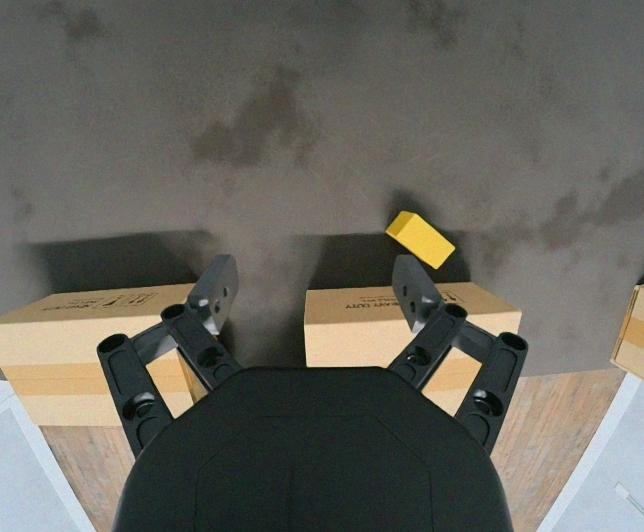

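Request:
move(
  where=[
    [436, 315],
    [424, 300],
    [456, 320],
    [414, 318],
    [442, 331],
    [440, 347],
    [400,300],
    [470,330],
  ],
)

Request:
zoom_image(
  camera="head_camera",
  region=[380, 270, 500, 370],
)

Request:
zoom_image(
  camera="right_wrist_camera",
  region=[350, 170, 510, 320],
)

Scene clock: 32.37 s.
Joint torques (N m): left_arm=[15.71 -0.02 0.51 -7.77 0.36 -0.21 0.27] | right_arm=[28.69 -8.02 5.21 12.24 -0.19 -0.04 -0.18]
base_odometry: x=+0.817 y=+1.465 heading=+1.103
turned_by_wheels: +0.000
turned_by_imu: +0.000
base_tilt: forward=+0.3 right=+0.9
where, head_camera: pixel (436, 315): x +0.771, y -0.161, z +1.002; pixel (424, 300): x +0.798, y -0.143, z +1.003; pixel (456, 320): x +0.764, y -0.196, z +1.001; pixel (414, 318): x +0.777, y -0.129, z +0.969; pixel (442, 331): x +0.746, y -0.169, z +0.994; pixel (440, 347): x +0.731, y -0.174, z +0.954; pixel (400, 300): x +0.817, y -0.109, z +0.958; pixel (470, 330): x +0.763, y -0.236, z +0.955. By the robot's depth camera.
base_status: done
joint_positions: body_ankle_rad=-0.400 body_knee_rad=+0.700 body_waist_pitch_rad=+0.200 body_waist_roll_rad=+0.000 body_waist_yaw_rad=+0.000 left_arm_joint1_rad=+2.444 left_arm_joint2_rad=-1.517 left_arm_joint3_rad=-1.534 left_arm_joint4_rad=-2.102 left_arm_joint5_rad=-0.311 left_arm_joint6_rad=+0.586 left_arm_joint7_rad=+0.208 left_gripper_rad=+0.000 right_arm_joint1_rad=-1.687 right_arm_joint2_rad=+1.565 right_arm_joint3_rad=+2.310 right_arm_joint4_rad=-1.354 right_arm_joint5_rad=+0.583 right_arm_joint6_rad=-0.683 right_arm_joint7_rad=+1.008 right_gripper_rad=+0.000 head_yaw_rad=+0.000 head_roll_rad=+0.000 head_pitch_rad=+0.000
joint_status: not commanded
arms_held: 0
arms_held_load: -
chest: x=+0.2937 y=+0.0001 z=+1.2800 quat_wxyz=(+0.969, +0.000, +0.248, +0.000) (m; base frame)
head_camera_pose: x=+0.5450 y=+0.0278 z=+1.5587 quat_wxyz=(+0.234, -0.677, +0.653, -0.246) (m; base frame)
left_hand: x=+0.2445 y=+0.2403 z=+0.6620 quat_wxyz=(+0.006, +0.993, +0.100, +0.056) pitch_deg=+83.6 heading_deg=-0.2 roll_deg=+168.3 fingers_toward=(+0.11, +0.00, -0.99) jaws_along=(+0.20, -0.98, +0.02) (m; base frame)
right_hand: x=+0.7799 y=-0.0296 z=+1.1578 quat_wxyz=(-0.130, +0.001, -0.992, +0.001) pitch_deg=+75.1 heading_deg=-0.2 roll_deg=-0.3 fingers_toward=(+0.26, +0.00, -0.97) jaws_along=(+0.00, +1.00, +0.00) (m; base frame)
pictures: none

Scaled by 4.200.
This view is cut from an older image: the scene may have changed since it was taken.

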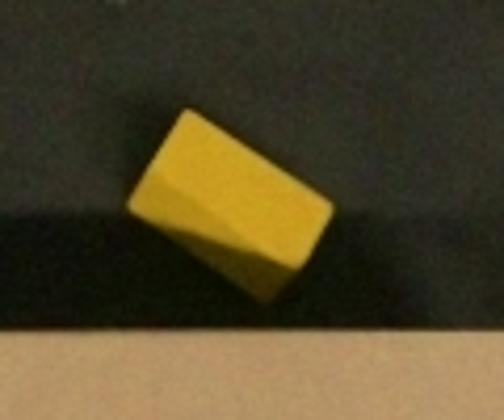

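Scaled by 3.150 from the camera's 644x532 image, which has a finer 1265x1045 frame.
This view is cut from an older image: the scene may have changed since it was taken.

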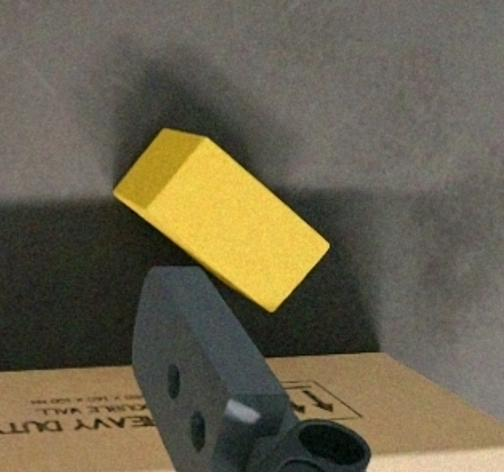

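Request:
move(
  target={"side": "right", "x": 0.771, "y": -0.163, "z": 1.09, "pitch_deg": 80, "heading_deg": 55, "roll_deg": 0},
  cameras=["right_wrist_camera", "head_camera"],
)

Scene clock: 35.43 s.
Joint torques (N m): left_arm=[15.29 0.3 0.58 -7.73 0.25 -0.25 0.25] | right_arm=[28.58 -8.04 5.03 12.19 -0.14 0.03 -0.1]
move: refused
base_odometry: x=+0.817 y=+1.465 heading=+1.103
turned_by_wheels: +0.000
turned_by_imu: +0.000
base_tilt: forward=+0.2 right=+0.9
base_status: not commanded
joint_positions: body_ankle_rad=-0.400 body_knee_rad=+0.700 body_waist_pitch_rad=+0.200 body_waist_roll_rad=+0.000 body_waist_yaw_rad=+0.000 left_arm_joint1_rad=+2.444 left_arm_joint2_rad=-1.517 left_arm_joint3_rad=-1.534 left_arm_joint4_rad=-2.102 left_arm_joint5_rad=-0.311 left_arm_joint6_rad=+0.586 left_arm_joint7_rad=+0.208 left_gripper_rad=+0.000 right_arm_joint1_rad=-1.687 right_arm_joint2_rad=+1.565 right_arm_joint3_rad=+2.310 right_arm_joint4_rad=-1.354 right_arm_joint5_rad=+0.583 right_arm_joint6_rad=-0.683 right_arm_joint7_rad=+1.008 right_gripper_rad=+0.000 head_yaw_rad=+0.000 head_roll_rad=+0.000 head_pitch_rad=+0.000
joint_status: not commanded
arms_held: 0
arms_held_load: -
chest: x=+0.2937 y=+0.0001 z=+1.2800 quat_wxyz=(+0.969, +0.000, +0.248, +0.000) (m; base frame)
head_camera_pose: x=+0.5450 y=+0.0278 z=+1.5587 quat_wxyz=(+0.234, -0.677, +0.653, -0.246) (m; base frame)
left_hand: x=+0.2445 y=+0.2403 z=+0.6620 quat_wxyz=(+0.006, +0.993, +0.100, +0.056) pitch_deg=+83.6 heading_deg=-0.2 roll_deg=+168.3 fingers_toward=(+0.11, +0.00, -0.99) jaws_along=(+0.20, -0.98, +0.02) (m; base frame)
right_hand: x=+0.7799 y=-0.0296 z=+1.1578 quat_wxyz=(-0.130, +0.001, -0.992, +0.001) pitch_deg=+75.1 heading_deg=-0.2 roll_deg=-0.3 fingers_toward=(+0.26, +0.00, -0.97) jaws_along=(+0.00, +1.00, +0.00) (m; base frame)
right_hand_status: refused: along the straight line the arm gets 27% of the way (right_arm_joint6_rad would come within 0.1 rad of its limit). Nothing moved. A checked arc of 4.1 s passes: it swings the hand 10.7 cm off the straight line (up to 10.6 cm forward) and the elbow 2.8 cm from its place, to end with the hand's camera side to the robot's left. The same target with "arc": true plays it.
pictures: head_camera, right_wrist_camera
camera_calibration:
head_camera: T_world_to_cam=[[0.0253715, -0.999312, 0.0270637, -0.0282842], [-0.769631, -0.0368032, -0.637427, 1.41399], [0.637984, -0.00465661, -0.770035, 0.852727], [0, 0, 0, 1]] pos_world=[0.544939, 0.0277453, 1.55871]
right_wrist_camera: T_world_to_cam=[[0.0177248, -0.999683, 0.0178573, -0.0689895], [-0.95972, -0.0120021, 0.280701, 0.429685], [-0.280398, -0.0221134, -0.959629, 1.46735], [0, 0, 0, 1]] pos_world=[0.825042, -0.0313625, 1.28873]

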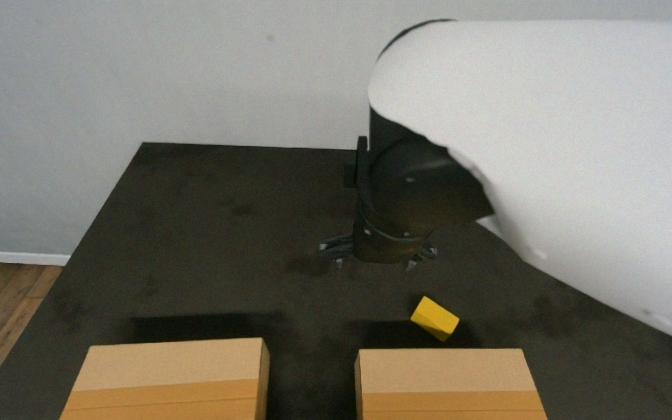

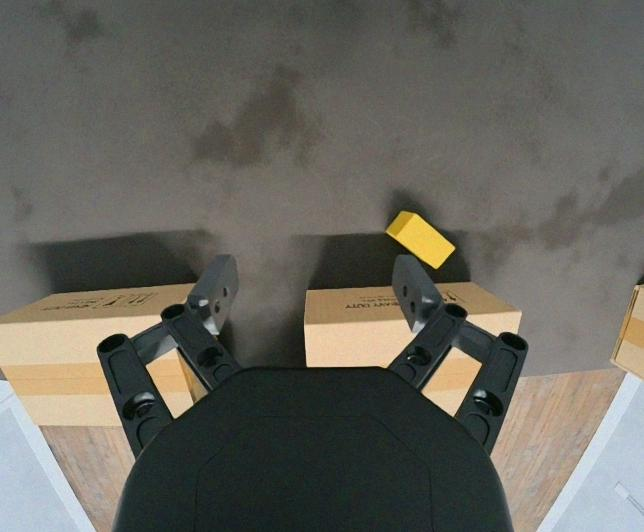

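Arc swings forward, fine.

Request:
move(
  target={"side": "right", "x": 0.771, "y": -0.163, "z": 1.09, "pitch_deg": 80, "heading_deg": 55, "roll_deg": 0, "arc": true},
)

Request:
move(
  joints={"right_gripper_rad": -0.25},
  cameras=["right_wrist_camera", "head_camera"],
)

Scene clock: 41.10 s.
Joint torques (N m): left_arm=[15.98 0.64 0.54 -7.73 0.19 -0.18 0.28] | right_arm=[30.47 -2.43 1.87 12.14 -0.26 0.34 -0.43]
move: done
base_odometry: x=+0.817 y=+1.465 heading=+1.103
turned_by_wheels: +0.000
turned_by_imu: -0.001
base_tilt: forward=+0.3 right=+0.8
base_status: not commanded
joint_positions: body_ankle_rad=-0.400 body_knee_rad=+0.700 body_waist_pitch_rad=+0.200 body_waist_roll_rad=+0.000 body_waist_yaw_rad=+0.000 left_arm_joint1_rad=+2.444 left_arm_joint2_rad=-1.517 left_arm_joint3_rad=-1.534 left_arm_joint4_rad=-2.102 left_arm_joint5_rad=-0.311 left_arm_joint6_rad=+0.586 left_arm_joint7_rad=+0.208 left_gripper_rad=+0.000 right_arm_joint1_rad=-1.626 right_arm_joint2_rad=+1.517 right_arm_joint3_rad=+1.741 right_arm_joint4_rad=-1.518 right_arm_joint5_rad=-1.113 right_arm_joint6_rad=-0.577 right_arm_joint7_rad=-0.828 right_gripper_rad=+0.000 head_yaw_rad=+0.000 head_roll_rad=+0.000 head_pitch_rad=+0.000
joint_status: not commanded
arms_held: 0
arms_held_load: -
chest: x=+0.2937 y=+0.0001 z=+1.2800 quat_wxyz=(+0.969, +0.000, +0.248, +0.000) (m; base frame)
head_camera_pose: x=+0.5450 y=+0.0278 z=+1.5587 quat_wxyz=(+0.234, -0.677, +0.653, -0.246) (m; base frame)
left_hand: x=+0.2445 y=+0.2403 z=+0.6620 quat_wxyz=(+0.006, +0.993, +0.100, +0.056) pitch_deg=+83.6 heading_deg=-0.2 roll_deg=+168.3 fingers_toward=(+0.11, +0.00, -0.99) jaws_along=(+0.20, -0.98, +0.02) (m; base frame)
right_hand: x=+0.7705 y=-0.1628 z=+1.0882 quat_wxyz=(-0.076, +0.460, -0.884, -0.040) pitch_deg=+80.2 heading_deg=+55.4 roll_deg=+0.4 fingers_toward=(+0.10, +0.14, -0.99) jaws_along=(-0.82, +0.57, +0.00) (m; base frame)
right_hand_status: reached (checked arc, to end with the hand's camera side to the robot's left, planned for 4.0 s): 2 mm and 0.2 deg off.
pictures: none

Scene clock: 41.73 s.
Joint torques (N m): left_arm=[15.58 0.46 0.56 -7.84 0.37 -0.19 0.32] | right_arm=[30.95 -2.27 1.8 12.11 -0.05 0.45 -0.45]
move: done
base_odometry: x=+0.817 y=+1.465 heading=+1.103
turned_by_wheels: +0.000
turned_by_imu: +0.000
base_tilt: forward=+0.2 right=+0.8
base_status: not commanded
joint_positions: body_ankle_rad=-0.400 body_knee_rad=+0.700 body_waist_pitch_rad=+0.200 body_waist_roll_rad=+0.000 body_waist_yaw_rad=+0.000 left_arm_joint1_rad=+2.444 left_arm_joint2_rad=-1.517 left_arm_joint3_rad=-1.534 left_arm_joint4_rad=-2.102 left_arm_joint5_rad=-0.311 left_arm_joint6_rad=+0.586 left_arm_joint7_rad=+0.208 left_gripper_rad=+0.000 right_arm_joint1_rad=-1.626 right_arm_joint2_rad=+1.517 right_arm_joint3_rad=+1.741 right_arm_joint4_rad=-1.518 right_arm_joint5_rad=-1.113 right_arm_joint6_rad=-0.577 right_arm_joint7_rad=-0.828 right_gripper_rad=-0.249 head_yaw_rad=+0.000 head_roll_rad=+0.000 head_pitch_rad=+0.000
joint_status: all done
arms_held: 0
arms_held_load: -
chest: x=+0.2937 y=+0.0001 z=+1.2800 quat_wxyz=(+0.969, +0.000, +0.248, +0.000) (m; base frame)
head_camera_pose: x=+0.5450 y=+0.0278 z=+1.5587 quat_wxyz=(+0.234, -0.677, +0.653, -0.246) (m; base frame)
left_hand: x=+0.2445 y=+0.2403 z=+0.6620 quat_wxyz=(+0.006, +0.993, +0.100, +0.056) pitch_deg=+83.6 heading_deg=-0.2 roll_deg=+168.3 fingers_toward=(+0.11, +0.00, -0.99) jaws_along=(+0.20, -0.98, +0.02) (m; base frame)
right_hand: x=+0.7705 y=-0.1628 z=+1.0882 quat_wxyz=(-0.076, +0.460, -0.884, -0.040) pitch_deg=+80.2 heading_deg=+55.4 roll_deg=+0.4 fingers_toward=(+0.10, +0.14, -0.99) jaws_along=(-0.82, +0.57, +0.00) (m; base frame)
pictures: head_camera, right_wrist_camera
camera_calibration:
head_camera: T_world_to_cam=[[0.0253715, -0.999312, 0.0270637, -0.0282842], [-0.769631, -0.0368032, -0.637427, 1.41399], [0.637984, -0.00465661, -0.770035, 0.852727], [0, 0, 0, 1]] pos_world=[0.544939, 0.0277453, 1.55871]
right_wrist_camera: T_world_to_cam=[[0.829433, -0.558435, 0.0138395, -0.749937], [-0.524289, -0.769689, 0.364279, -0.111216], [-0.192774, -0.309401, -0.931187, 1.24978], [0, 0, 0, 1]] pos_world=[0.804639, -0.117708, 1.21467]

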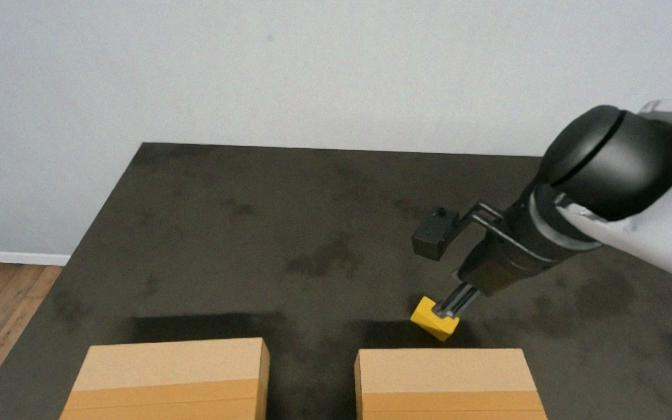

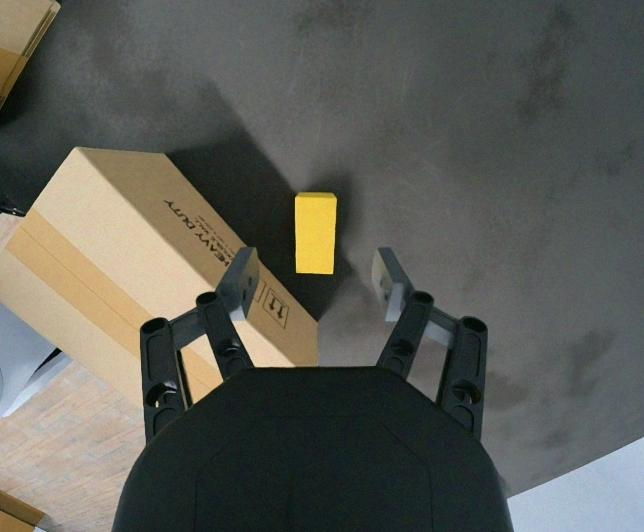

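Request:
move(
  joints={"right_gripper_rad": -0.38},
)

Request:
move(
  target={"side": "right", "x": 0.772, "y": -0.164, "z": 0.99, "pitch_deg": 80, "heading_deg": 55, "roll_deg": 0},
  cameras=["right_wrist_camera"],
)

Request:
move(
  joints={"right_gripper_rad": -0.85},
)

Request:
move(
  target={"side": "right", "x": 0.772, "y": -0.164, "z": 1.16, "pitch_deg": 80, "heading_deg": 55, "roll_deg": 0},
  cameras=["right_wrist_camera", "head_camera"],
)

Scene clock: 43.70 s.
Joint torques (N m): left_arm=[15.46 0.31 0.56 -7.95 0.32 -0.25 0.29] | right_arm=[30.33 -2.48 1.85 12.39 -0.06 0.37 -0.44]
move: done
base_odometry: x=+0.817 y=+1.465 heading=+1.103
turned_by_wheels: +0.000
turned_by_imu: +0.000
base_tilt: forward=+0.2 right=+0.8
base_status: not commanded
joint_positions: body_ankle_rad=-0.400 body_knee_rad=+0.700 body_waist_pitch_rad=+0.200 body_waist_roll_rad=+0.000 body_waist_yaw_rad=+0.000 left_arm_joint1_rad=+2.444 left_arm_joint2_rad=-1.517 left_arm_joint3_rad=-1.534 left_arm_joint4_rad=-2.102 left_arm_joint5_rad=-0.311 left_arm_joint6_rad=+0.586 left_arm_joint7_rad=+0.208 left_gripper_rad=+0.000 right_arm_joint1_rad=-1.626 right_arm_joint2_rad=+1.517 right_arm_joint3_rad=+1.741 right_arm_joint4_rad=-1.518 right_arm_joint5_rad=-1.113 right_arm_joint6_rad=-0.577 right_arm_joint7_rad=-0.828 right_gripper_rad=-0.379 head_yaw_rad=+0.000 head_roll_rad=+0.000 head_pitch_rad=+0.000
joint_status: all done
arms_held: 0
arms_held_load: -
chest: x=+0.2937 y=+0.0001 z=+1.2800 quat_wxyz=(+0.969, +0.000, +0.248, +0.000) (m; base frame)
head_camera_pose: x=+0.5450 y=+0.0278 z=+1.5587 quat_wxyz=(+0.234, -0.677, +0.653, -0.246) (m; base frame)
left_hand: x=+0.2445 y=+0.2403 z=+0.6620 quat_wxyz=(+0.006, +0.993, +0.100, +0.056) pitch_deg=+83.6 heading_deg=-0.2 roll_deg=+168.3 fingers_toward=(+0.11, +0.00, -0.99) jaws_along=(+0.20, -0.98, +0.02) (m; base frame)
right_hand: x=+0.7705 y=-0.1628 z=+1.0882 quat_wxyz=(-0.076, +0.460, -0.884, -0.040) pitch_deg=+80.2 heading_deg=+55.4 roll_deg=+0.4 fingers_toward=(+0.10, +0.14, -0.99) jaws_along=(-0.82, +0.57, +0.00) (m; base frame)
pictures: none

Scene clock: 45.03 s.
Joint torques (N m): left_arm=[15.86 0.18 0.49 -7.86 0.39 -0.27 0.28] | right_arm=[30.11 -1.72 2.52 10.9 0.5 0.39 0.33]
move: done
base_odometry: x=+0.817 y=+1.465 heading=+1.103
turned_by_wheels: +0.000
turned_by_imu: +0.000
base_tilt: forward=+0.3 right=+0.9
base_status: not commanded
joint_positions: body_ankle_rad=-0.400 body_knee_rad=+0.700 body_waist_pitch_rad=+0.200 body_waist_roll_rad=+0.000 body_waist_yaw_rad=+0.000 left_arm_joint1_rad=+2.444 left_arm_joint2_rad=-1.517 left_arm_joint3_rad=-1.534 left_arm_joint4_rad=-2.102 left_arm_joint5_rad=-0.311 left_arm_joint6_rad=+0.586 left_arm_joint7_rad=+0.208 left_gripper_rad=+0.000 right_arm_joint1_rad=-1.810 right_arm_joint2_rad=+1.509 right_arm_joint3_rad=+1.741 right_arm_joint4_rad=-1.576 right_arm_joint5_rad=-1.037 right_arm_joint6_rad=-0.451 right_arm_joint7_rad=-0.593 right_gripper_rad=-0.380 head_yaw_rad=+0.000 head_roll_rad=+0.000 head_pitch_rad=+0.000
joint_status: not commanded
arms_held: 0
arms_held_load: -
chest: x=+0.2937 y=+0.0001 z=+1.2800 quat_wxyz=(+0.969, +0.000, +0.248, +0.000) (m; base frame)
head_camera_pose: x=+0.5450 y=+0.0278 z=+1.5587 quat_wxyz=(+0.234, -0.677, +0.653, -0.246) (m; base frame)
left_hand: x=+0.2445 y=+0.2403 z=+0.6620 quat_wxyz=(+0.006, +0.993, +0.100, +0.056) pitch_deg=+83.6 heading_deg=-0.2 roll_deg=+168.3 fingers_toward=(+0.11, +0.00, -0.99) jaws_along=(+0.20, -0.98, +0.02) (m; base frame)
right_hand: x=+0.7713 y=-0.1638 z=+0.9901 quat_wxyz=(-0.076, +0.461, -0.883, -0.040) pitch_deg=+80.1 heading_deg=+55.0 roll_deg=-0.1 fingers_toward=(+0.10, +0.14, -0.99) jaws_along=(-0.82, +0.57, +0.00) (m; base frame)
right_hand_status: reached (straight line, to end with the hand's camera side to the robot's left, planned for 0.8 s): 1 mm and 0.2 deg off.
pictures: right_wrist_camera
camera_calibration:
right_wrist_camera: T_world_to_cam=[[0.830514, -0.556787, 0.0153245, -0.751817], [-0.523375, -0.770671, 0.363517, -0.0759144], [-0.190591, -0.309927, -0.931461, 1.15674], [0, 0, 0, 1]] pos_world=[0.805128, -0.118601, 1.11658]

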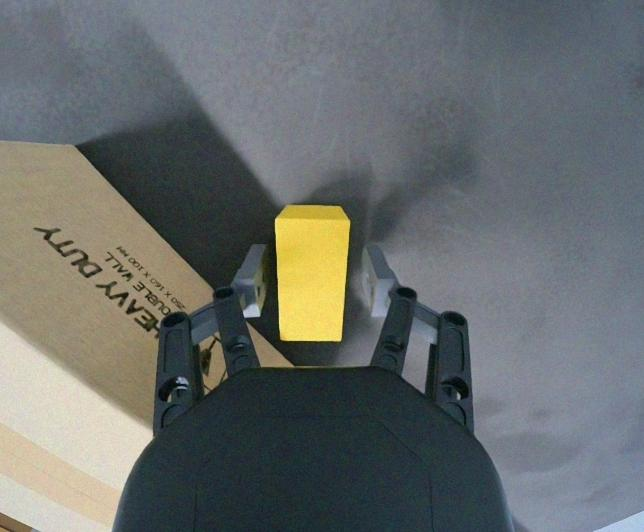

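Scene clock: 45.90 s.
Joint torques (N m): left_arm=[15.86 0.54 0.53 -7.9 0.41 -0.22 0.3] | right_arm=[30.15 -1.86 2.15 10.77 0.4 0.33 0.33]
move: off_target
base_odometry: x=+0.817 y=+1.465 heading=+1.103
turned_by_wheels: +0.000
turned_by_imu: +0.000
base_tilt: forward=+0.1 right=+0.8
base_status: not commanded
joint_positions: body_ankle_rad=-0.400 body_knee_rad=+0.700 body_waist_pitch_rad=+0.200 body_waist_roll_rad=+0.000 body_waist_yaw_rad=+0.000 left_arm_joint1_rad=+2.444 left_arm_joint2_rad=-1.517 left_arm_joint3_rad=-1.534 left_arm_joint4_rad=-2.102 left_arm_joint5_rad=-0.311 left_arm_joint6_rad=+0.586 left_arm_joint7_rad=+0.208 left_gripper_rad=+0.000 right_arm_joint1_rad=-1.810 right_arm_joint2_rad=+1.509 right_arm_joint3_rad=+1.741 right_arm_joint4_rad=-1.576 right_arm_joint5_rad=-1.036 right_arm_joint6_rad=-0.451 right_arm_joint7_rad=-0.593 right_gripper_rad=-0.620 head_yaw_rad=+0.000 head_roll_rad=+0.000 head_pitch_rad=+0.000
joint_status: right_gripper_rad off_target (ended at -0.620, target -0.850)
arms_held: 0
arms_held_load: -
chest: x=+0.2937 y=+0.0001 z=+1.2800 quat_wxyz=(+0.969, +0.000, +0.248, +0.000) (m; base frame)
head_camera_pose: x=+0.5450 y=+0.0278 z=+1.5587 quat_wxyz=(+0.234, -0.677, +0.653, -0.246) (m; base frame)
left_hand: x=+0.2445 y=+0.2403 z=+0.6620 quat_wxyz=(+0.006, +0.993, +0.100, +0.056) pitch_deg=+83.6 heading_deg=-0.2 roll_deg=+168.3 fingers_toward=(+0.11, +0.00, -0.99) jaws_along=(+0.20, -0.98, +0.02) (m; base frame)
right_hand: x=+0.7715 y=-0.1638 z=+0.9902 quat_wxyz=(-0.077, +0.461, -0.883, -0.040) pitch_deg=+80.1 heading_deg=+55.0 roll_deg=-0.1 fingers_toward=(+0.10, +0.14, -0.99) jaws_along=(-0.82, +0.57, +0.00) (m; base frame)
pictures: none

Scene clock: 47.67 s.
Joint torques (N m): left_arm=[15.64 0.43 0.53 -7.92 0.33 -0.24 0.29] | right_arm=[29.15 0.13 1.31 13.3 0.08 -0.19 -0.51]
move: done
base_odometry: x=+0.817 y=+1.465 heading=+1.103
turned_by_wheels: +0.000
turned_by_imu: +0.000
base_tilt: forward=+0.3 right=+0.9
base_status: not commanded
joint_positions: body_ankle_rad=-0.400 body_knee_rad=+0.700 body_waist_pitch_rad=+0.200 body_waist_roll_rad=+0.000 body_waist_yaw_rad=+0.000 left_arm_joint1_rad=+2.444 left_arm_joint2_rad=-1.517 left_arm_joint3_rad=-1.534 left_arm_joint4_rad=-2.102 left_arm_joint5_rad=-0.311 left_arm_joint6_rad=+0.586 left_arm_joint7_rad=+0.208 left_gripper_rad=+0.000 right_arm_joint1_rad=-1.543 right_arm_joint2_rad=+1.530 right_arm_joint3_rad=+1.728 right_arm_joint4_rad=-1.402 right_arm_joint5_rad=-1.209 right_arm_joint6_rad=-0.648 right_arm_joint7_rad=-1.049 right_gripper_rad=-0.621 head_yaw_rad=+0.000 head_roll_rad=+0.000 head_pitch_rad=+0.000
joint_status: not commanded
arms_held: 0
arms_held_load: -
chest: x=+0.2937 y=+0.0001 z=+1.2800 quat_wxyz=(+0.969, +0.000, +0.248, +0.000) (m; base frame)
head_camera_pose: x=+0.5450 y=+0.0278 z=+1.5587 quat_wxyz=(+0.234, -0.677, +0.653, -0.246) (m; base frame)
left_hand: x=+0.2445 y=+0.2403 z=+0.6620 quat_wxyz=(+0.006, +0.993, +0.100, +0.056) pitch_deg=+83.6 heading_deg=-0.2 roll_deg=+168.3 fingers_toward=(+0.11, +0.00, -0.99) jaws_along=(+0.20, -0.98, +0.02) (m; base frame)
right_hand: x=+0.7720 y=-0.1639 z=+1.1589 quat_wxyz=(-0.077, +0.460, -0.884, -0.042) pitch_deg=+79.9 heading_deg=+55.8 roll_deg=+0.9 fingers_toward=(+0.10, +0.14, -0.98) jaws_along=(-0.82, +0.57, +0.00) (m; base frame)
right_hand_status: reached (straight line, to end with the hand's camera side to the robot's left, planned for 1.3 s): 1 mm and 0.2 deg off.
pictures: head_camera, right_wrist_camera
camera_calibration:
head_camera: T_world_to_cam=[[0.0253698, -0.999312, 0.0270658, -0.0282865], [-0.769591, -0.0368035, -0.637475, 1.41404], [0.638033, -0.00465697, -0.769995, 0.852637], [0, 0, 0, 1]] pos_world=[0.544939, 0.0277453, 1.55871]
right_wrist_camera: T_world_to_cam=[[0.829202, -0.558809, 0.0125384, -0.751221], [-0.525092, -0.77109, 0.360138, -0.131836], [-0.19158, -0.305211, -0.932815, 1.31718], [0, 0, 0, 1]] pos_world=[0.806033, -0.119429, 1.28558]

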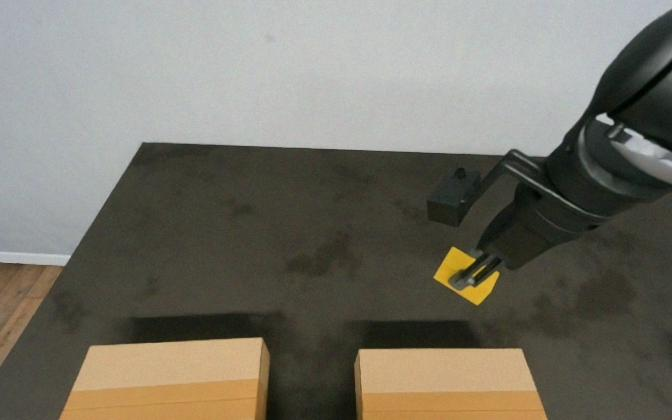

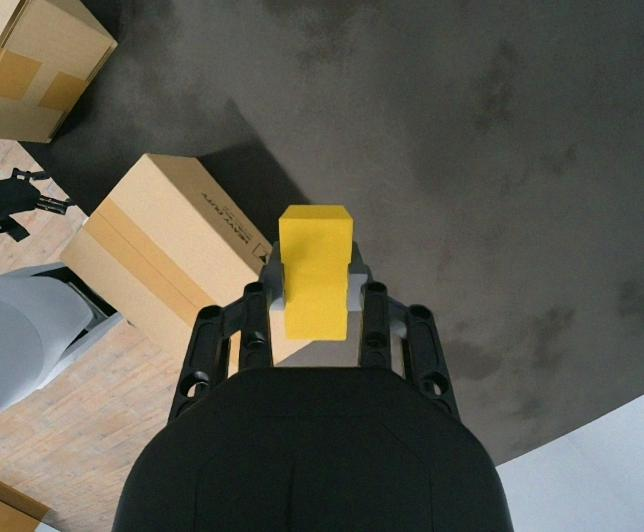

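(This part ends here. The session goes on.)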